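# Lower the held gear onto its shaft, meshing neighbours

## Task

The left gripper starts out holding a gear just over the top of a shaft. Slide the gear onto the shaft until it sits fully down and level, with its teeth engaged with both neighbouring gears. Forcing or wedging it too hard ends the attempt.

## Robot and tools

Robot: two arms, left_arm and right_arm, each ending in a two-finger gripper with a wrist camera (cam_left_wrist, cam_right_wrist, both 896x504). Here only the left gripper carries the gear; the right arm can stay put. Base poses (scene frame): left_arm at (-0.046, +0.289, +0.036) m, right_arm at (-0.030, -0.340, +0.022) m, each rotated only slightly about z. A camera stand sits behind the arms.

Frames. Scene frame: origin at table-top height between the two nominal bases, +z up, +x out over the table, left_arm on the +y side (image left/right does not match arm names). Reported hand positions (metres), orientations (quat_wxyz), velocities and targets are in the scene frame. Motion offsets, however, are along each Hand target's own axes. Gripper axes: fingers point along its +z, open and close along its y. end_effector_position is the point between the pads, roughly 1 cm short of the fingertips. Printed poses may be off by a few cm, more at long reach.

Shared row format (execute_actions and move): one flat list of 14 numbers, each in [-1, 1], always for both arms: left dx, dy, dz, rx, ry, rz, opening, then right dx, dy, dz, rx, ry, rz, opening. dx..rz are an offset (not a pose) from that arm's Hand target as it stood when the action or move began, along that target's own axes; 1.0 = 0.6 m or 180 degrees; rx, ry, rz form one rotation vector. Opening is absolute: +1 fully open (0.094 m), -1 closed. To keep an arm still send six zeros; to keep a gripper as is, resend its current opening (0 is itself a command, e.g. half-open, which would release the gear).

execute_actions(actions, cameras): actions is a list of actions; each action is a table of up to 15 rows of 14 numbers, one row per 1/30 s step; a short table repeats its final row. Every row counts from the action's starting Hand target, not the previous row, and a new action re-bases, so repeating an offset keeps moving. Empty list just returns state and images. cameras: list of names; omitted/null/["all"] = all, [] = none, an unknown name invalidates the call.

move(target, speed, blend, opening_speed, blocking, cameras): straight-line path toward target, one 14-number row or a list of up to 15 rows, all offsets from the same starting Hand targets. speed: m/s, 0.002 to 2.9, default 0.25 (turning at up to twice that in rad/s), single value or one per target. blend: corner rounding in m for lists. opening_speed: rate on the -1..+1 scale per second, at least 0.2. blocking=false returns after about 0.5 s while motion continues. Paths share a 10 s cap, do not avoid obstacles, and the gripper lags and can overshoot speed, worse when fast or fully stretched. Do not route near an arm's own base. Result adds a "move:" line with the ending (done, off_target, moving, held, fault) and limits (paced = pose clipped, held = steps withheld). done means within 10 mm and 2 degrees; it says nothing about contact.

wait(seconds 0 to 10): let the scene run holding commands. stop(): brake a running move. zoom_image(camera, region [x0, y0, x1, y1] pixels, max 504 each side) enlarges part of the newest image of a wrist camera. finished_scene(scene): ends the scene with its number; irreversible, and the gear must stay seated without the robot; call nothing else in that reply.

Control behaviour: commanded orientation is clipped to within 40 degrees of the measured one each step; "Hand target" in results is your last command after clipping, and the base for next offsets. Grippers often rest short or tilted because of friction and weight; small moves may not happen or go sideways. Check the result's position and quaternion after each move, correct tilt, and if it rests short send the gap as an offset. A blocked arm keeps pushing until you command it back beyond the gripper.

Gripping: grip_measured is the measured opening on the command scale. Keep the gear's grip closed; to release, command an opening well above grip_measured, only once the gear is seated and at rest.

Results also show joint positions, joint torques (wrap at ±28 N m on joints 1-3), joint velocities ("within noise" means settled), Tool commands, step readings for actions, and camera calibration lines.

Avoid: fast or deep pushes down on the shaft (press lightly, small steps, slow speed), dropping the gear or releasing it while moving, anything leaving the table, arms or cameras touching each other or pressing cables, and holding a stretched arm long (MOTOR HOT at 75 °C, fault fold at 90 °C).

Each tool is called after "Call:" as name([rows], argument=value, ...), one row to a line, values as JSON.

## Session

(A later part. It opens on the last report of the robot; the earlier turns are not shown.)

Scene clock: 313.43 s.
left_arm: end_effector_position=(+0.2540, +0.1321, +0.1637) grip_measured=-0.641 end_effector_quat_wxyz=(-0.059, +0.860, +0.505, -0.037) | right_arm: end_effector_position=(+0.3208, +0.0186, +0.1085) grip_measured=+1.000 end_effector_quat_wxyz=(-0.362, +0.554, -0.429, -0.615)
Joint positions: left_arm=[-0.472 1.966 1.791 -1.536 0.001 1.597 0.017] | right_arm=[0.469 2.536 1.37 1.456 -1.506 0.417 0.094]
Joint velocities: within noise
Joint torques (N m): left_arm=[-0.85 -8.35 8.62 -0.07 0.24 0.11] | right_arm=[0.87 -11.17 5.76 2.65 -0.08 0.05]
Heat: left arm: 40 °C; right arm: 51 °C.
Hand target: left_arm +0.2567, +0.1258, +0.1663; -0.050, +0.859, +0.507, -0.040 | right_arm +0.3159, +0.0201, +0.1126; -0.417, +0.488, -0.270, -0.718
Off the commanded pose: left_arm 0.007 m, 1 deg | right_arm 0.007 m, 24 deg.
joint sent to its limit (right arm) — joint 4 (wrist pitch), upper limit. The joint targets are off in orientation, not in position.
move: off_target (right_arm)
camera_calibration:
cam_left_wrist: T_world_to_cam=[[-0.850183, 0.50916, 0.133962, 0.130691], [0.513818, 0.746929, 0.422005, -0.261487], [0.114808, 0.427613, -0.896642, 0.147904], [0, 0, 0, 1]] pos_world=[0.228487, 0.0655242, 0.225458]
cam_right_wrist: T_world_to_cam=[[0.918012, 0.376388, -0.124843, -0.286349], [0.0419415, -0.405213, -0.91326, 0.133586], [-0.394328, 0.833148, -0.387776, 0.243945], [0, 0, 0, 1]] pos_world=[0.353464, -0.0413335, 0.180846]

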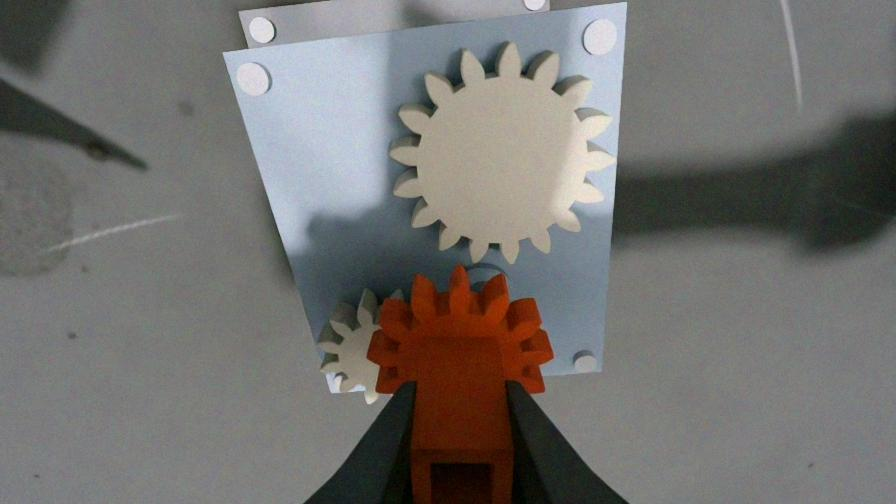

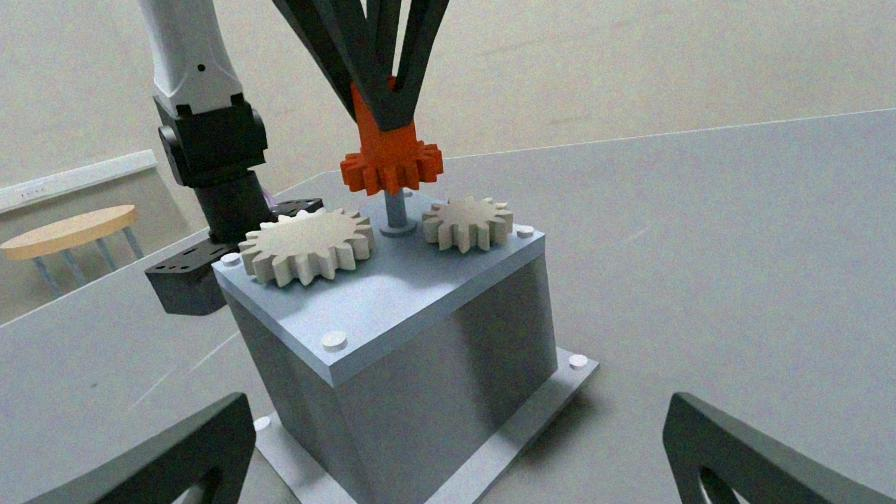

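Call:
move([
  [0.0138,-0.0367,-0.0167,0,0,0,-0.9,0,0,0,0,0,0,1],
  [0.0043,-0.0125,0,0,0,0,-0.9,0,0,0,0,0,0,1],
], speed=0.12)

Call:
zoom_image(camera="cam_right_wrist", region=[300, 90, 460, 250])

Call:
zoom_image(camera="cam_left_wrist", region=[370, 200, 530, 360])

Scene clock: 396.87 s.
left_arm: end_effector_position=(+0.2479, +0.1377, +0.1675) grip_measured=-0.641 end_effector_quat_wxyz=(-0.060, +0.859, +0.507, -0.039) | right_arm: end_effector_position=(+0.3207, +0.0186, +0.1084) grip_measured=+1.000 end_effector_quat_wxyz=(-0.361, +0.554, -0.429, -0.615)
Joint positions: left_arm=[-0.466 1.937 1.766 -1.543 0.001 1.599 0.017] | right_arm=[0.469 2.536 1.37 1.455 -1.507 0.417 0.094]
Joint velocities: within noise
Joint torques (N m): left_arm=[-0.75 -8.14 7.38 0.09 0.2 0.13] | right_arm=[0.85 -11.28 5.75 2.67 -0.07 0.05]
Heat: left arm: 43 °C; right arm: 52 °C.
Hand target: left_arm +0.2515, +0.1316, +0.1674; -0.050, +0.860, +0.507, -0.039 | right_arm +0.3159, +0.0201, +0.1126; -0.417, +0.488, -0.270, -0.718
Off the commanded pose: left_arm 0.007 m, 1 deg | right_arm 0.007 m, 24 deg.
joint sent to its limit (right arm) — joint 4 (wrist pitch), upper limit. The joint targets are off in orientation, not in position.
move: off_target (right_arm)
camera_calibration:
cam_left_wrist: T_world_to_cam=[[-0.852115, 0.505025, 0.137294, 0.12263], [0.511658, 0.748741, 0.421417, -0.26376], [0.110029, 0.429344, -0.896414, 0.150532], [0, 0, 0, 1]] pos_world=[0.222887, 0.0709271, 0.229256]
cam_right_wrist: T_world_to_cam=[[0.917418, 0.377208, -0.126719, -0.285922], [0.0408794, -0.406107, -0.912911, 0.133716], [-0.395818, 0.832341, -0.38799, 0.244358], [0, 0, 0, 1]] pos_world=[0.353565, -0.0412339, 0.180648]

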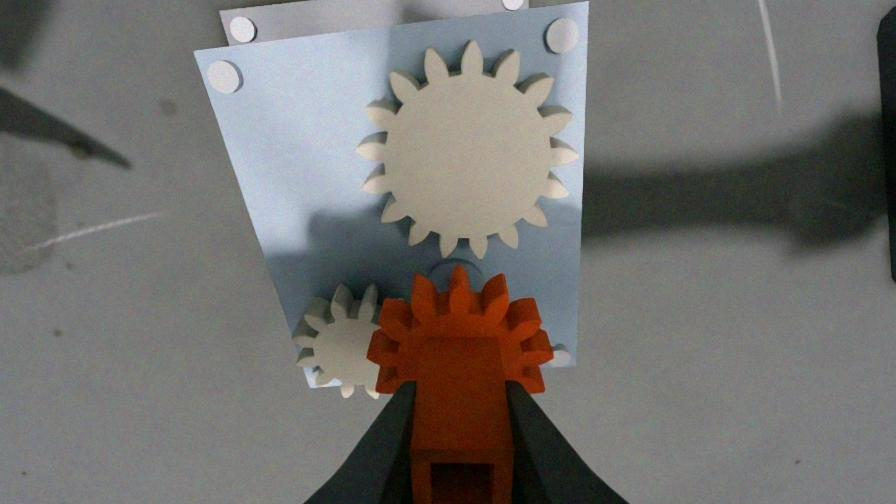

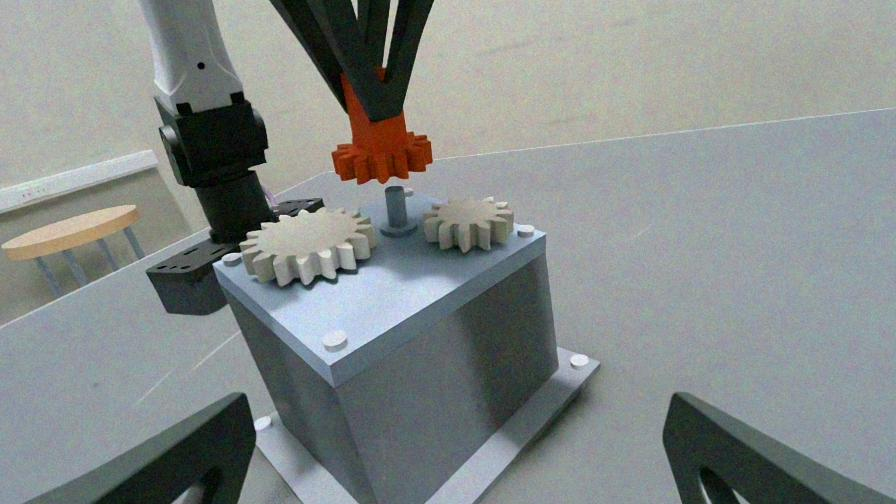

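Scaled by 3.150 from the camera's 896x504 image, which has a finer 1280x720 frame.

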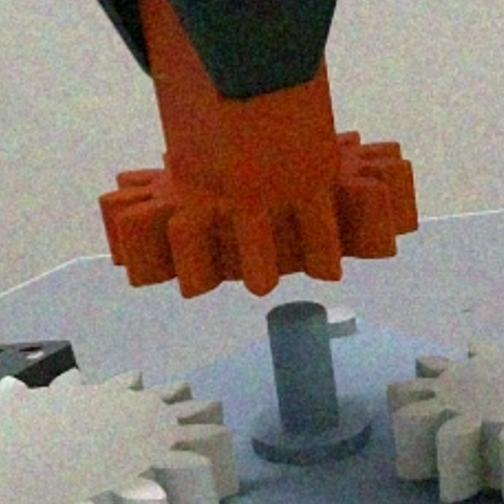

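Scaled by 3.150 from the camera's 896x504 image, which has a finer 1280x720 frame.

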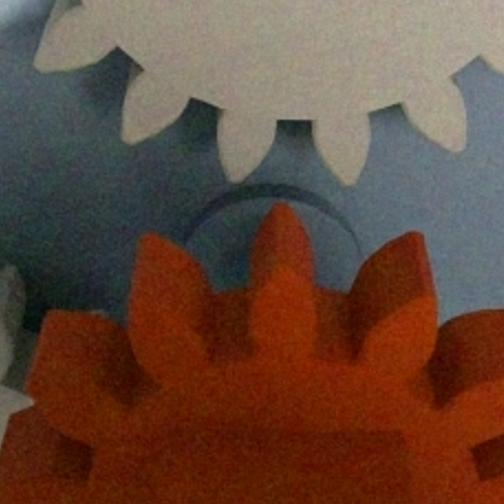

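Call:
move(target=[0,0,0,0,0,0,-0.9,-0.025,0.147,-0.03,0.165,0.0045,-0.0664,1], speed=0.3, cameras=["cam_right_wrist"])

Call:
zoom_image(camera="cam_right_wrist", region=[380, 20, 520, 160])

Scene clock: 456.07 s.
left_arm: end_effector_position=(+0.2479, +0.1377, +0.1675) grip_measured=-0.641 end_effector_quat_wxyz=(-0.060, +0.859, +0.507, -0.039) | right_arm: end_effector_position=(+0.2447, -0.0423, +0.0873) grip_measured=+1.000 end_effector_quat_wxyz=(-0.439, +0.490, -0.528, -0.537)
Joint positions: left_arm=[-0.466 1.937 1.766 -1.543 0.001 1.599 0.017] | right_arm=[0.436 2.21 0.64 1.456 -1.222 0.032 0.094]
Joint velocities: within noise
Joint torques (N m): left_arm=[-0.72 -8.25 7.34 0.06 0.19 0.13] | right_arm=[-0.49 -13.39 1.94 3.01 0.04 -0.2]
Heat: left arm: 40 °C; right arm: 53 °C.
Hand target: left_arm +0.2515, +0.1316, +0.1674; -0.050, +0.860, +0.507, -0.039 | right_arm +0.2512, -0.0439, +0.1180; -0.598, +0.395, -0.396, -0.575
Off the commanded pose: left_arm 0.007 m, 1 deg | right_arm 0.031 m, 27 deg.
joint sent to its limit (right arm) — joint 4 (wrist pitch), upper limit. The joint targets are off in orientation, not in position.
move: off_target (right_arm)
camera_calibration:
cam_right_wrist: T_world_to_cam=[[0.988612, 0.0634794, -0.136444, -0.225723], [-0.0936599, -0.45013, -0.888038, 0.121782], [-0.11779, 0.890704, -0.439058, 0.195661], [0, 0, 0, 1]] pos_world=[0.257605, -0.10513, 0.163255]
Images, in order (width x height): cam_right_wrist 896x504.

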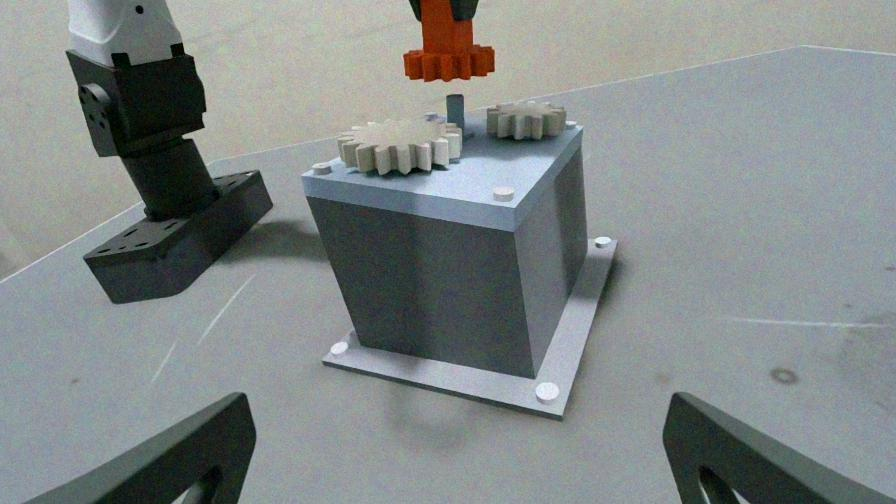

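Scaled by 3.600 from the camera's 896x504 image, which has a finer 1280x720 frame.

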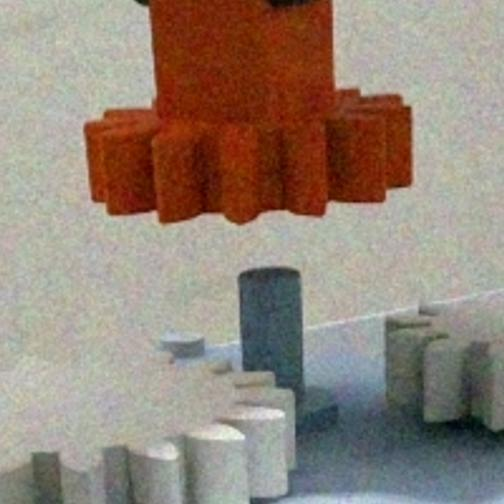

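Call:
move(target=[0,0,0,0,0,0,-0.9,0.0178,0.1365,0.05,0.18,0.0035,-0.073,1], speed=0.2, cameras=["cam_right_wrist"])

Call:
zoom_image(camera="cam_right_wrist", region=[380, 20, 520, 160])

Scene clock: 476.73 s.
left_arm: end_effector_position=(+0.2479, +0.1377, +0.1675) grip_measured=-0.641 end_effector_quat_wxyz=(-0.060, +0.859, +0.507, -0.039) | right_arm: end_effector_position=(+0.1668, -0.0159, +0.0781) grip_measured=+1.000 end_effector_quat_wxyz=(+0.561, -0.374, +0.687, +0.269)
Joint positions: left_arm=[-0.466 1.937 1.766 -1.543 0.001 1.599 0.017] | right_arm=[1.116 1.908 0.22 1.458 0.14 -0.02 0.094]
Joint velocities: within noise
Joint torques (N m): left_arm=[-0.69 -8.14 7.43 0.08 0.2 0.17] | right_arm=[0.9 -8.36 2.4 3.41 0.11 0.11]
Heat: left arm: 40 °C; right arm: 52 °C.
Hand target: left_arm +0.2515, +0.1316, +0.1674; -0.050, +0.860, +0.507, -0.039 | right_arm +0.1701, -0.0099, +0.1180; +0.743, -0.258, +0.496, +0.368
Off the commanded pose: left_arm 0.007 m, 1 deg | right_arm 0.040 m, 35 deg.
joint sent to its limit (right arm) — joint 4 (wrist pitch), upper limit. The joint targets are off in orientation, not in position.
move: off_target (right_arm)
camera_calibration:
cam_right_wrist: T_world_to_cam=[[0.820316, -0.569663, 0.050648, -0.148207], [-0.311523, -0.519344, -0.795761, 0.146221], [0.479619, 0.636997, -0.60349, 0.0681137], [0, 0, 0, 1]] pos_world=[0.134459, -0.0518772, 0.16497]
Images, in order (width x height): cam_right_wrist 896x504.

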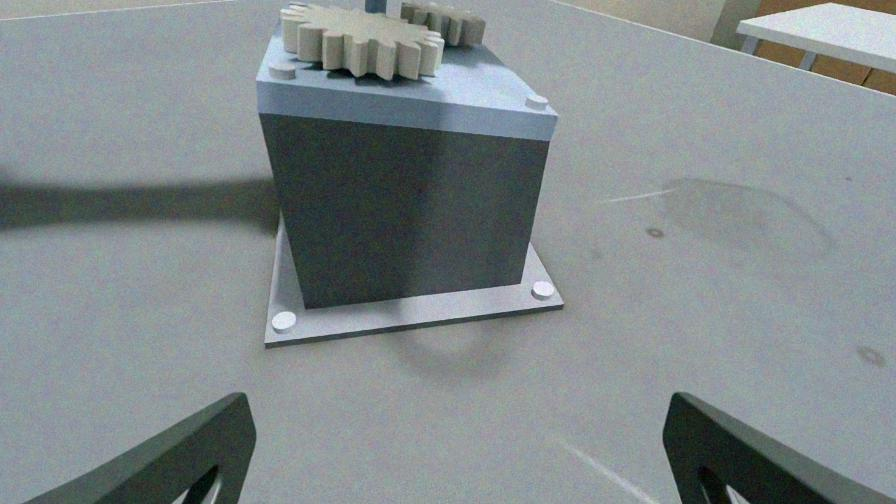

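Scaled by 3.600 from the camera's 896x504 image, which has a finer 1280x720 frame.

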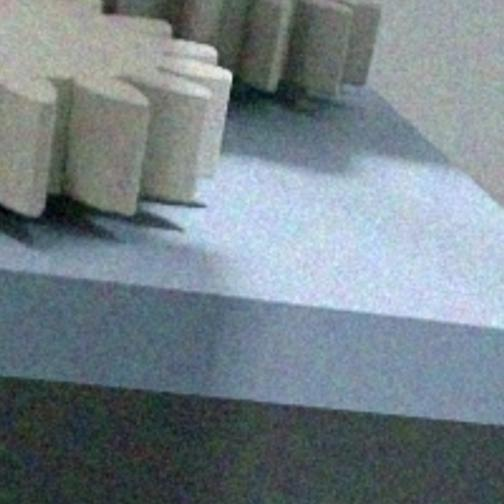

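Call:
move(target=[0,0,0,0,0,0,-0.9,-0.07,0,0.028,0,0,-0.5,1], speed=0.5, cameras=["cam_right_wrist"])

Scene clock: 502.80 s.
left_arm: end_effector_position=(+0.2479, +0.1377, +0.1675) grip_measured=-0.641 end_effector_quat_wxyz=(-0.060, +0.859, +0.507, -0.039) | right_arm: end_effector_position=(+0.1688, -0.0112, +0.1216) grip_measured=+1.000 end_effector_quat_wxyz=(-0.628, +0.707, -0.229, +0.230)
Joint positions: left_arm=[-0.466 1.937 1.766 -1.543 0.001 1.599 0.017] | right_arm=[1.15 1.796 0.228 1.461 0.216 -1.584 0.094]
Joint velocities: within noise
Joint torques (N m): left_arm=[-0.72 -8.24 7.39 0.1 0.22 0.16] | right_arm=[-0.55 -8.85 2.71 3.38 -0.22 -0.04]
Heat: left arm: 40 °C; right arm: 50 °C.
Hand target: left_arm +0.2515, +0.1316, +0.1674; -0.050, +0.860, +0.507, -0.039 | right_arm +0.1693, -0.0095, +0.1632; -0.786, +0.533, -0.168, +0.265
Off the commanded pose: left_arm 0.007 m, 1 deg | right_arm 0.042 m, 28 deg.
joint sent to its limit (right arm) — joint 4 (wrist pitch), upper limit. The joint targets are off in orientation, not in position.
move: off_target (right_arm)
camera_calibration:
cam_right_wrist: T_world_to_cam=[[0.038918, 0.110922, 0.993067, -0.124592], [0.46987, -0.879123, 0.0797808, -0.0584773], [0.881877, 0.463508, -0.0863327, -0.0422806], [0, 0, 0, 1]] pos_world=[0.0696119, -0.0179913, 0.124744]
Images, in order (width x height): cam_right_wrist 896x504.

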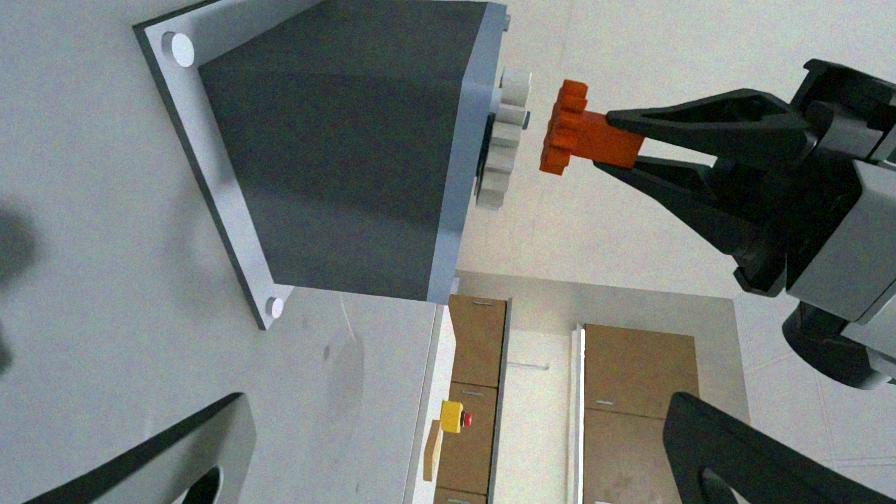

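Call:
zoom_image(camera="cam_right_wrist", region=[460, 50, 620, 210])

Scaled by 3.150 from the camera's 896x504 image, which has a finer 1280x720 frame.

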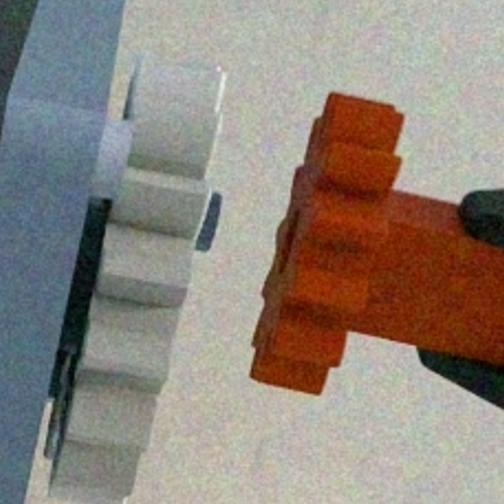

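Call:
move([
  [0.0154,-0.0263,-0.002,-0.01345,-0.0129,0,-0.9,0,0,0,0,0,0,1],
  [0.0062,0,0.0117,-0.01345,-0.0129,0,-0.9,0,0,0,0,0,0,1],
], speed=0.12)

Call:
zoom_image(camera="cam_right_wrist", region=[460, 50, 620, 210])

Call:
zoom_image(camera="cam_left_wrist", region=[370, 200, 530, 360])

Scene clock: 546.47 s.
left_arm: end_effector_position=(+0.2459, +0.1425, +0.1581) grip_measured=-0.641 end_effector_quat_wxyz=(-0.038, +0.858, +0.511, -0.048) | right_arm: end_effector_position=(+0.1681, -0.0107, +0.1216) grip_measured=+1.000 end_effector_quat_wxyz=(-0.629, +0.708, -0.227, +0.228)
Joint positions: left_arm=[-0.435 1.892 1.671 -1.466 0.039 1.624 0.017] | right_arm=[1.15 1.796 0.228 1.461 0.21 -1.586 0.094]
Joint velocities: within noise
Joint torques (N m): left_arm=[-0.65 -7.97 8.27 0.16 0.26 0.18] | right_arm=[-0.7 -8.79 2.62 3.39 -0.18 -0.04]
Heat: left arm: 40 °C; right arm: 53 °C.
Hand target: left_arm +0.2524, +0.1352, +0.1602; -0.022, +0.859, +0.509, -0.046 | right_arm +0.1694, -0.0095, +0.1632; -0.786, +0.533, -0.168, +0.265
Off the commanded pose: left_arm 0.010 m, 2 deg | right_arm 0.042 m, 28 deg.
joint sent to its limit (right arm) — joint 4 (wrist pitch), upper limit. The joint targets are off in orientation, not in position.
move: off_target (right_arm)
camera_calibration:
cam_left_wrist: T_world_to_cam=[[-0.85773, 0.502724, 0.107553, 0.126283], [0.50178, 0.773123, 0.38794, -0.258147], [0.111875, 0.386716, -0.915388, 0.148904], [0, 0, 0, 1]] pos_world=[0.221191, 0.0785107, 0.222868]
cam_right_wrist: T_world_to_cam=[[0.0377144, 0.111826, 0.993012, -0.124359], [0.474632, -0.876479, 0.0806761, -0.0585345], [0.879376, 0.468273, -0.0861319, -0.0414378], [0, 0, 0, 1]] pos_world=[0.0689119, -0.0179936, 0.124644]

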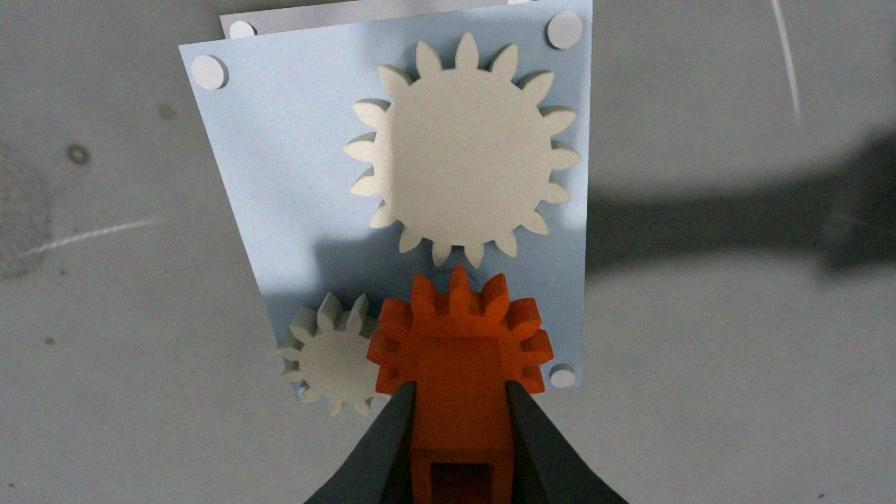

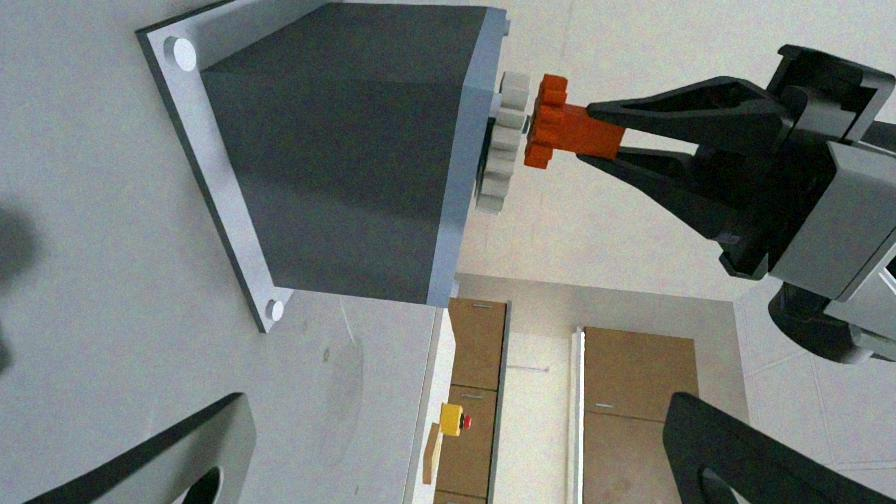

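Scaled by 3.150 from the camera's 896x504 image, which has a finer 1280x720 frame.

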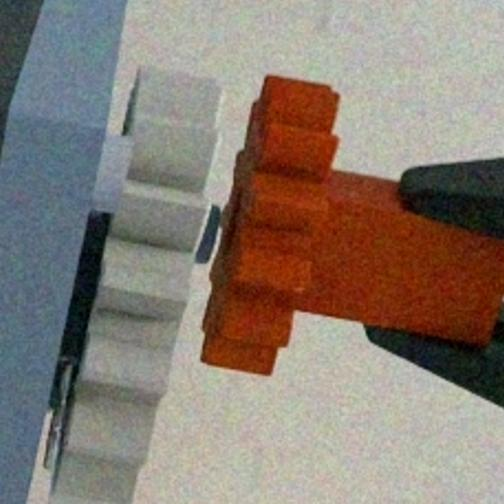

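Scaled by 3.150 from the camera's 896x504 image, which has a finer 1280x720 frame.

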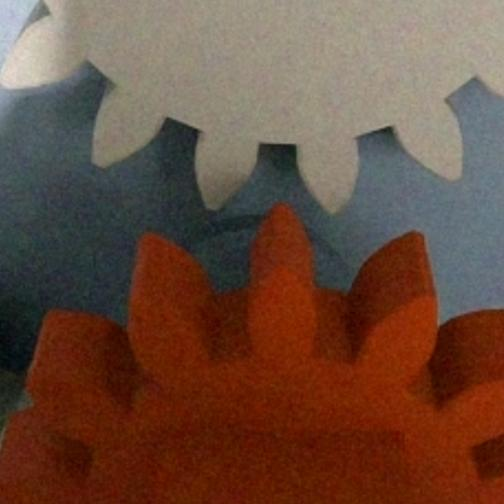

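Call:
move([
  [0.009,-0.0207,-0.0187,0,0,0,-0.9,0,0,0,0,0,0,1],
  [0.0004,0.005,-0.0038,0,0,0,-0.9,0.1423,0.0855,0.0032,-0.143,-0.148,0.559,1],
], speed=[0.12,0.4])

Call:
zoom_image(camera="cam_right_wrist", region=[380, 20, 520, 160])

Call:
zoom_image(camera="cam_left_wrist", region=[370, 200, 530, 360])

Scene clock: 595.53 s.
left_arm: end_effector_position=(+0.2501, +0.1414, +0.1592) grip_measured=-0.641 end_effector_quat_wxyz=(-0.035, +0.859, +0.509, -0.047) | right_arm: end_effector_position=(+0.2510, -0.0441, +0.1029) grip_measured=+1.000 end_effector_quat_wxyz=(+0.472, -0.491, +0.523, +0.513)
Joint positions: left_arm=[-0.433 1.903 1.691 -1.469 0.039 1.631 0.017] | right_arm=[0.433 2.153 0.619 1.462 -1.174 0.006 0.094]
Joint velocities: within noise
Joint torques (N m): left_arm=[-0.8 -7.88 8.75 0.08 0.24 0.13] | right_arm=[0.05 -7.94 3.29 2.97 -0.28 0.11]
Heat: left arm: 40 °C; right arm: 55 °C.
Hand target: left_arm +0.2553, +0.1340, +0.1622; -0.022, +0.859, +0.509, -0.046 | right_arm +0.2512, -0.0440, +0.1179; +0.597, -0.394, +0.397, +0.576
Off the commanded pose: left_arm 0.010 m, 2 deg | right_arm 0.015 m, 24 deg.
joint sent to its limit (right arm) — joint 4 (wrist pitch), upper limit. The joint targets are off in orientation, not in position.
move: off_target (right_arm)
camera_calibration:
cam_left_wrist: T_world_to_cam=[[-0.856193, 0.506655, 0.101165, 0.130342], [0.502891, 0.772351, 0.388039, -0.259962], [0.118467, 0.383112, -0.916074, 0.148877], [0, 0, 0, 1]] pos_world=[0.224693, 0.0777072, 0.224071]
cam_right_wrist: T_world_to_cam=[[0.997324, 0.0151224, -0.0715205, -0.24078], [-0.0578549, -0.434756, -0.898688, 0.128183], [-0.0446843, 0.900421, -0.432718, 0.186312], [0, 0, 0, 1]] pos_world=[0.255877, -0.10839, 0.178596]

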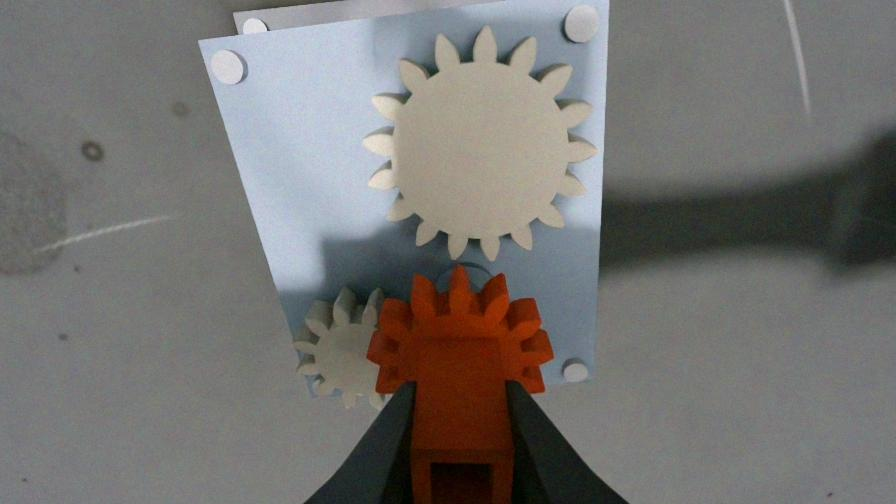

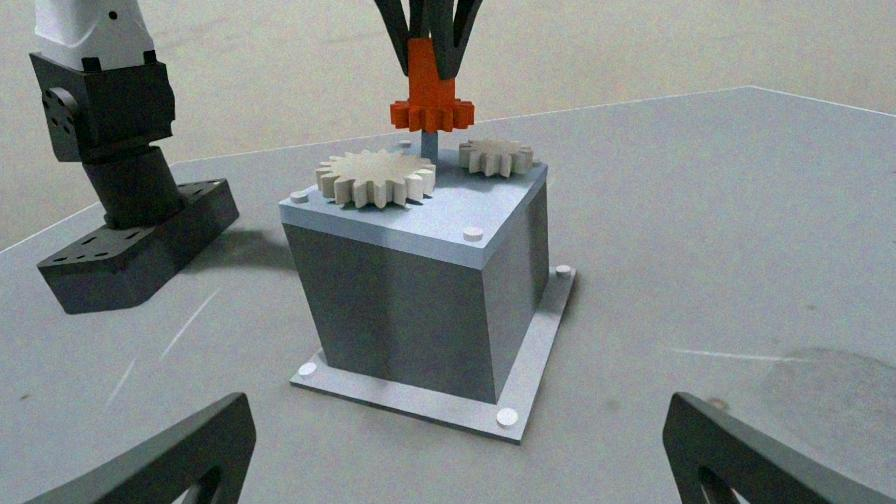

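Scaled by 3.600 from the camera's 896x504 image, which has a finer 1280x720 frame.

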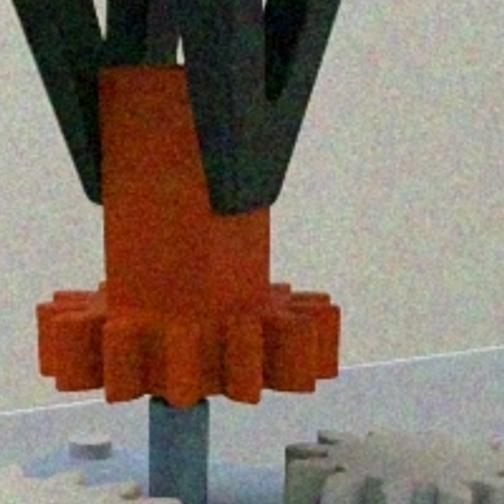

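Scaled by 3.150 from the camera's 896x504 image, which has a finer 1280x720 frame.

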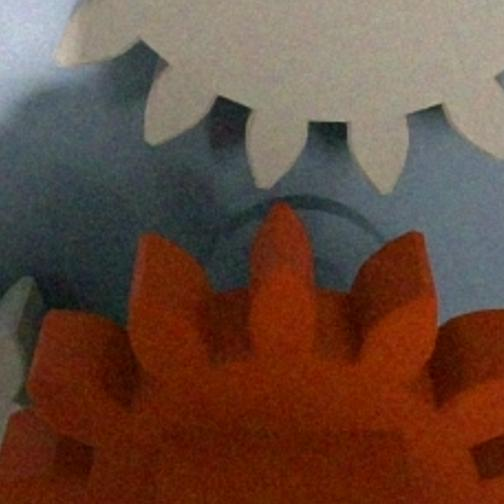

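Call:
move([
  [0.0083,-0.0273,-0.0067,0,0,0,-0.9,0,0,0,0,0,0,1],
  [-0.0003,-0.0017,0.0086,0,0,0,-0.9,0,0,0,0,0,0,1],
], speed=[0.12,0.05])

Call:
zoom_image(camera="cam_right_wrist", region=[380, 60, 520, 200])

Call:
zoom_image(camera="cam_left_wrist", region=[370, 200, 530, 360])

Scene clock: 618.97 s.
left_arm: end_effector_position=(+0.2470, +0.1423, +0.1556) grip_measured=-0.641 end_effector_quat_wxyz=(-0.037, +0.859, +0.508, -0.048) | right_arm: end_effector_position=(+0.2510, -0.0441, +0.1028) grip_measured=+1.000 end_effector_quat_wxyz=(+0.471, -0.489, +0.524, +0.514)
Joint positions: left_arm=[-0.434 1.895 1.665 -1.456 0.039 1.631 0.017] | right_arm=[0.433 2.153 0.619 1.461 -1.174 0.011 0.094]
Joint velocities: within noise
Joint torques (N m): left_arm=[-0.83 -7.66 8.5 0.17 0.23 0.12] | right_arm=[-0.03 -7.94 3.18 2.96 -0.26 0.09]
Heat: left arm: 43 °C; right arm: 54 °C.
Hand target: left_arm +0.2538, +0.1343, +0.1572; -0.022, +0.859, +0.509, -0.046 | right_arm +0.2512, -0.0440, +0.1179; +0.597, -0.394, +0.397, +0.576
Off the commanded pose: left_arm 0.011 m, 2 deg | right_arm 0.015 m, 24 deg.
joint sent to its limit (right arm) — joint 4 (wrist pitch), upper limit. The joint targets are off in orientation, not in position.
move: off_target (left_arm, right_arm)
camera_calibration:
cam_left_wrist: T_world_to_cam=[[-0.855189, 0.50736, 0.106003, 0.126546], [0.505521, 0.771288, 0.386734, -0.258024], [0.114455, 0.384318, -0.916078, 0.14649], [0, 0, 0, 1]] pos_world=[0.221891, 0.0785073, 0.220569]
cam_right_wrist: T_world_to_cam=[[0.996899, 0.0149808, -0.077252, -0.240071], [-0.0630692, -0.43498, -0.898229, 0.129351], [-0.0470593, 0.900316, -0.432686, 0.18688], [0, 0, 0, 1]] pos_world=[0.256279, -0.10839, 0.178502]

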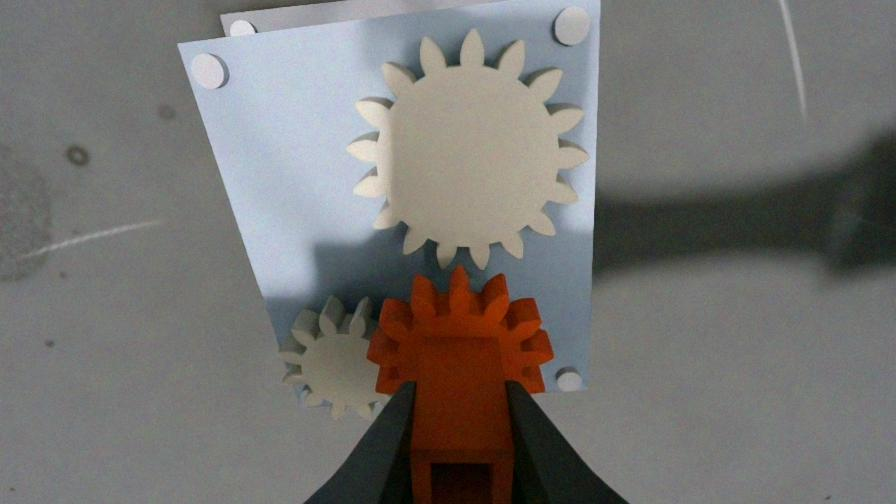

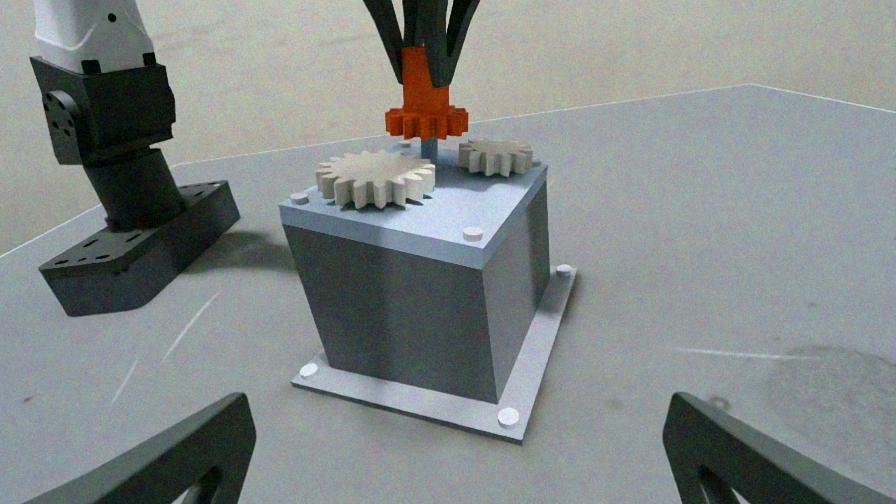

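Scaled by 3.600 from the camera's 896x504 image, which has a finer 1280x720 frame.

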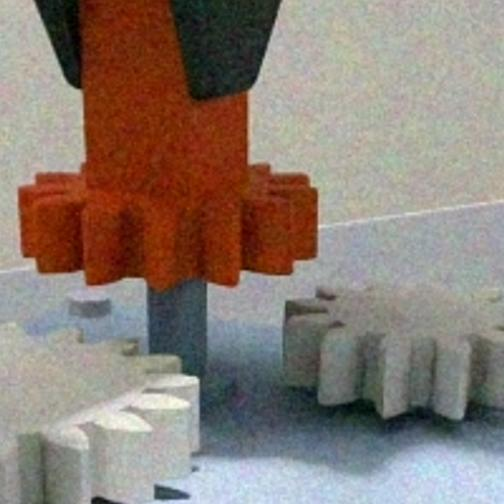

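Scaled by 3.150 from the camera's 896x504 image, which has a finer 1280x720 frame.

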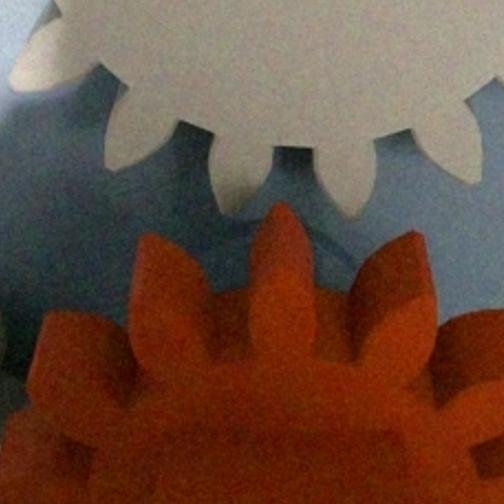

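Call:
execute_actions([
  [[0,0.002,0.001,0,0,0,-0.9,0,0,0,0,0,0,1]],
  [[0,0.002,0.001,0,0,0,-0.9,0,0,0,0,0,0,1]],
], cameras=[])

Scene clock: 628.40 s.
left_arm: end_effector_position=(+0.2484, +0.1415, +0.1532) grip_measured=-0.641 end_effector_quat_wxyz=(-0.038, +0.859, +0.508, -0.050) | right_arm: end_effector_position=(+0.2510, -0.0441, +0.1028) grip_measured=+1.000 end_effector_quat_wxyz=(+0.470, -0.489, +0.524, +0.514)
Joint positions: left_arm=[-0.434 1.905 1.668 -1.453 0.04 1.631 0.017] | right_arm=[0.433 2.153 0.619 1.461 -1.174 0.012 0.094]
Joint velocities: within noise
Joint torques (N m): left_arm=[-0.85 -7.87 8.75 0.16 0.26 0.09] | right_arm=[-0.03 -7.98 3.17 2.98 -0.23 0.05]
Heat: left arm: 42 °C; right arm: 54 °C.
Hand target: left_arm +0.2558, +0.1331, +0.1558; -0.022, +0.859, +0.509, -0.046 | right_arm +0.2512, -0.0440, +0.1179; +0.597, -0.394, +0.397, +0.576
Off the commanded pose: left_arm 0.011 m, 2 deg | right_arm 0.015 m, 24 deg.
joint sent to its limit (right arm) — joint 4 (wrist pitch), upper limit. The joint targets are off in orientation, not in position.
Step readings (end_effector_position of left_arm | right_arm):
0: (+0.2472, +0.1422, +0.1556) | (+0.2510, -0.0441, +0.1028)
1: (+0.2472, +0.1422, +0.1555) | (+0.2510, -0.0441, +0.1028)
2: (+0.2473, +0.1421, +0.1553) | (+0.2510, -0.0441, +0.1028)
4: (+0.2475, +0.1419, +0.1545) | (+0.2510, -0.0441, +0.1028)
8: (+0.2475, +0.1419, +0.1537) | (+0.2510, -0.0441, +0.1028)
15: (+0.2475, +0.1419, +0.1537) | (+0.2510, -0.0441, +0.1028)
16: (+0.2477, +0.1419, +0.1537) | (+0.2510, -0.0441, +0.1028)
17: (+0.2479, +0.1418, +0.1536) | (+0.2510, -0.0441, +0.1028)
19: (+0.2484, +0.1415, +0.1534) | (+0.2510, -0.0441, +0.1028)
23: (+0.2484, +0.1415, +0.1532) | (+0.2510, -0.0441, +0.1028)
30: (+0.2484, +0.1415, +0.1532) | (+0.2510, -0.0441, +0.1028)
No camera images: "cameras" was empty.

Call:
execute_actions([
  [[0,0.001,0.003,0,0,0,-0.9,0,0,0,0,0,0,1]],
], cameras=["cam_right_wrist"])

Call:
zoom_image(camera="cam_right_wrist", region=[380, 80, 500, 200])

Scene clock: 635.83 s.
left_arm: end_effector_position=(+0.2485, +0.1415, +0.1532) grip_measured=-0.641 end_effector_quat_wxyz=(-0.038, +0.859, +0.508, -0.050) | right_arm: end_effector_position=(+0.2510, -0.0441, +0.1030) grip_measured=+1.000 end_effector_quat_wxyz=(+0.471, -0.489, +0.524, +0.514)
Joint positions: left_arm=[-0.434 1.905 1.668 -1.453 0.04 1.631 0.017] | right_arm=[0.433 2.153 0.619 1.463 -1.174 0.013 0.094]
Joint velocities: within noise
Joint torques (N m): left_arm=[-0.79 -7.73 8.25 0.24 0.23 0.13] | right_arm=[-0.03 -8.09 3.08 2.96 -0.26 0.05]
Heat: left arm: 43 °C; right arm: 54 °C.
Hand target: left_arm +0.2562, +0.1328, +0.1540; -0.022, +0.859, +0.509, -0.046 | right_arm +0.2512, -0.0440, +0.1179; +0.597, -0.394, +0.396, +0.576
Off the commanded pose: left_arm 0.012 m, 2 deg | right_arm 0.015 m, 24 deg.
joint sent to its limit (right arm) — joint 4 (wrist pitch), upper limit. The joint targets are off in orientation, not in position.
Step readings (end_effector_position of left_arm | right_arm):
0: (+0.2484, +0.1415, +0.1532) | (+0.2510, -0.0441, +0.1030)
1: (+0.2485, +0.1415, +0.1532) | (+0.2510, -0.0441, +0.1030)
2: (+0.2485, +0.1415, +0.1532) | (+0.2510, -0.0441, +0.1030)
4: (+0.2485, +0.1415, +0.1532) | (+0.2510, -0.0441, +0.1030)
8: (+0.2485, +0.1415, +0.1532) | (+0.2510, -0.0441, +0.1030)
15: (+0.2485, +0.1415, +0.1532) | (+0.2510, -0.0441, +0.1030)
camera_calibration:
cam_right_wrist: T_world_to_cam=[[0.996869, 0.0149257, -0.0776534, -0.239982], [-0.0634749, -0.434593, -0.898387, 0.129705], [-0.0471567, 0.900503, -0.432285, 0.186941], [0, 0, 0, 1]] pos_world=[0.256279, -0.10839, 0.178702]
Images, in order (width x height): cam_right_wrist 896x504.

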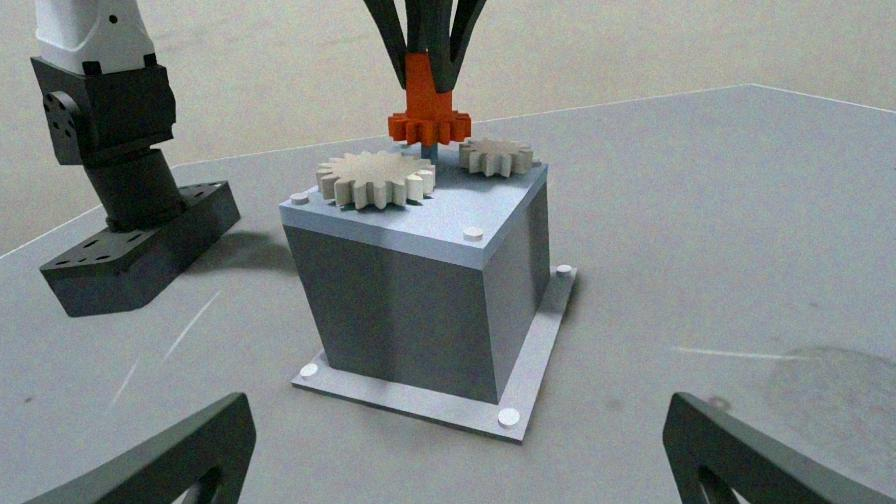

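Scaled by 4.200 from the camera's 896x504 image, which has a finer 1280x720 frame.

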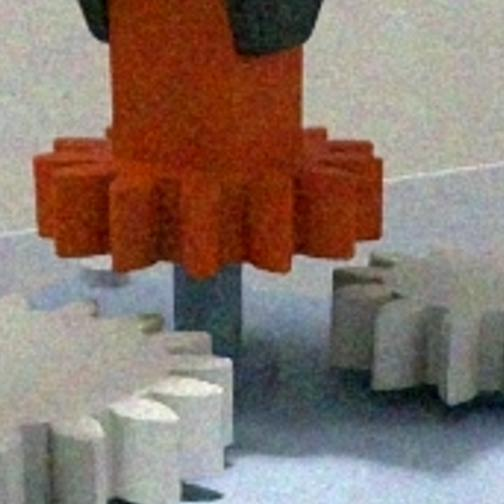

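Call:
execute_actions([
  [[0,0.001,0.004,0,0,0,-0.9,0,0,0,0,0,0,1]],
  [[0,0.001,0.004,0,0,0,-0.9,0,0,0,0,0,0,1]],
], cameras=[])

Scene clock: 644.40 s.
left_arm: end_effector_position=(+0.2486, +0.1413, +0.1520) grip_measured=-0.641 end_effector_quat_wxyz=(-0.039, +0.859, +0.508, -0.051) | right_arm: end_effector_position=(+0.2510, -0.0441, +0.1030) grip_measured=+1.000 end_effector_quat_wxyz=(+0.471, -0.489, +0.524, +0.514)
Joint positions: left_arm=[-0.434 1.909 1.668 -1.452 0.04 1.631 0.017] | right_arm=[0.433 2.153 0.619 1.463 -1.174 0.013 0.094]
Joint velocities: within noise
Joint torques (N m): left_arm=[-0.95 -7.8 6.97 0.42 0.24 0.1] | right_arm=[-0.03 -8.03 3.25 2.96 -0.25 0.06]
Heat: left arm: 43 °C; right arm: 54 °C.
Hand target: left_arm +0.2567, +0.1322, +0.1491; -0.022, +0.859, +0.509, -0.046 | right_arm +0.2512, -0.0440, +0.1179; +0.597, -0.394, +0.396, +0.576
Off the commanded pose: left_arm 0.013 m, 2 deg | right_arm 0.015 m, 24 deg.
joint sent to its limit (right arm) — joint 4 (wrist pitch), upper limit. The joint targets are off in orientation, not in position.
Step readings (end_effector_position of left_arm | right_arm):
0: (+0.2485, +0.1415, +0.1532) | (+0.2510, -0.0441, +0.1030)
1: (+0.2486, +0.1414, +0.1532) | (+0.2510, -0.0441, +0.1030)
2: (+0.2486, +0.1414, +0.1532) | (+0.2510, -0.0441, +0.1030)
4: (+0.2486, +0.1414, +0.1532) | (+0.2510, -0.0441, +0.1030)
8: (+0.2486, +0.1414, +0.1532) | (+0.2510, -0.0441, +0.1030)
15: (+0.2486, +0.1414, +0.1532) | (+0.2510, -0.0441, +0.1030)
16: (+0.2486, +0.1414, +0.1530) | (+0.2510, -0.0441, +0.1030)
17: (+0.2486, +0.1414, +0.1529) | (+0.2510, -0.0441, +0.1030)
19: (+0.2487, +0.1414, +0.1523) | (+0.2510, -0.0441, +0.1030)
23: (+0.2486, +0.1413, +0.1520) | (+0.2510, -0.0441, +0.1030)
30: (+0.2486, +0.1413, +0.1520) | (+0.2510, -0.0441, +0.1030)
No camera images: "cameras" was empty.

Call:
execute_actions([
  [[0.004,0,0,0,0,0,-0.9,0,0,0,0,0,0,1]],
  [[-0.004,0.004,0,0,0,0,-0.9,0,0,0,0,0,0,1]],
  [[-0.004,-0.004,0,0,0,0,-0.9,0,0,0,0,0,0,1]],
  [[0.004,-0.004,0,0,0,0,-0.9,0,0,0,0,0,0,1]],
], cameras=["cam_right_wrist"])

Call:
zoom_image(camera="cam_right_wrist", region=[380, 80, 500, 200])

Scene clock: 654.40 s.
left_arm: end_effector_position=(+0.2479, +0.1398, +0.1490) grip_measured=-0.641 end_effector_quat_wxyz=(-0.043, +0.858, +0.508, -0.053) | right_arm: end_effector_position=(+0.2510, -0.0441, +0.1030) grip_measured=+1.000 end_effector_quat_wxyz=(+0.471, -0.489, +0.524, +0.514)
Joint positions: left_arm=[-0.44 1.918 1.668 -1.452 0.04 1.625 0.017] | right_arm=[0.433 2.153 0.619 1.463 -1.174 0.013 0.094]
Joint velocities: within noise
Joint torques (N m): left_arm=[-0.44 -9.52 5.85 0.41 0.25 0.16] | right_arm=[0.02 -7.99 3.19 2.98 -0.28 0.08]
Heat: left arm: 43 °C; right arm: 54 °C.
Hand target: left_arm +0.2546, +0.1333, +0.1493; -0.022, +0.859, +0.509, -0.046 | right_arm +0.2512, -0.0440, +0.1179; +0.597, -0.394, +0.396, +0.576
Off the commanded pose: left_arm 0.009 m, 3 deg | right_arm 0.015 m, 24 deg.
joint sent to its limit (right arm) — joint 4 (wrist pitch), upper limit. The joint targets are off in orientation, not in position.
Step readings (end_effector_position of left_arm | right_arm):
0: (+0.2486, +0.1413, +0.1520) | (+0.2510, -0.0441, +0.1030)
1: (+0.2486, +0.1413, +0.1520) | (+0.2510, -0.0441, +0.1030)
2: (+0.2486, +0.1413, +0.1520) | (+0.2510, -0.0441, +0.1030)
4: (+0.2486, +0.1413, +0.1520) | (+0.2510, -0.0441, +0.1030)
8: (+0.2486, +0.1413, +0.1520) | (+0.2510, -0.0441, +0.1030)
15: (+0.2486, +0.1413, +0.1520) | (+0.2510, -0.0441, +0.1030)
16: (+0.2486, +0.1413, +0.1517) | (+0.2510, -0.0441, +0.1030)
17: (+0.2486, +0.1413, +0.1514) | (+0.2510, -0.0441, +0.1030)
19: (+0.2486, +0.1413, +0.1501) | (+0.2510, -0.0441, +0.1030)
23: (+0.2486, +0.1413, +0.1490) | (+0.2510, -0.0441, +0.1030)
30: (+0.2486, +0.1413, +0.1490) | (+0.2510, -0.0441, +0.1030)
31: (+0.2484, +0.1408, +0.1490) | (+0.2510, -0.0441, +0.1030)
32: (+0.2480, +0.1400, +0.1490) | (+0.2510, -0.0441, +0.1030)
34: (+0.2479, +0.1398, +0.1490) | (+0.2510, -0.0441, +0.1030)
38: (+0.2479, +0.1398, +0.1490) | (+0.2510, -0.0441, +0.1030)
45: (+0.2479, +0.1398, +0.1490) | (+0.2510, -0.0441, +0.1030)
46: (+0.2479, +0.1398, +0.1490) | (+0.2510, -0.0441, +0.1030)
47: (+0.2479, +0.1398, +0.1490) | (+0.2510, -0.0441, +0.1030)
49: (+0.2479, +0.1398, +0.1490) | (+0.2510, -0.0441, +0.1030)
53: (+0.2479, +0.1398, +0.1490) | (+0.2510, -0.0441, +0.1030)
60: (+0.2479, +0.1398, +0.1490) | (+0.2510, -0.0441, +0.1030)
camera_calibration:
cam_right_wrist: T_world_to_cam=[[0.996869, 0.0149257, -0.0776534, -0.239982], [-0.0634749, -0.434593, -0.898387, 0.129705], [-0.0471567, 0.900503, -0.432285, 0.186941], [0, 0, 0, 1]] pos_world=[0.256279, -0.10839, 0.178702]
Images, in order (width x height): cam_right_wrist 896x504.

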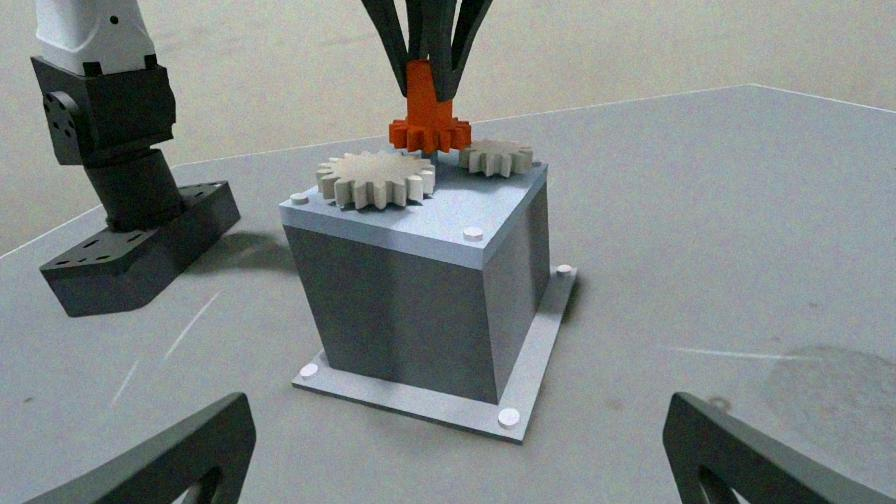

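Scaled by 4.200 from the camera's 896x504 image, which has a finer 1280x720 frame.

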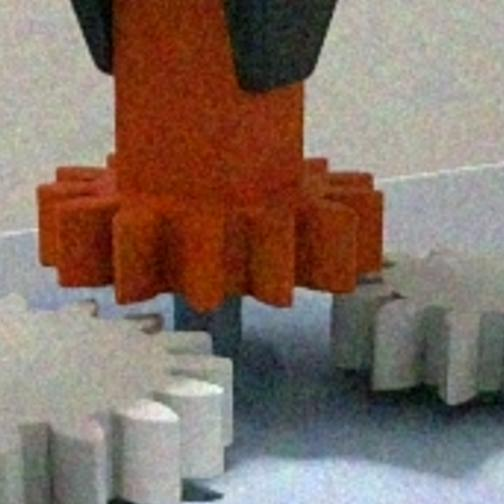

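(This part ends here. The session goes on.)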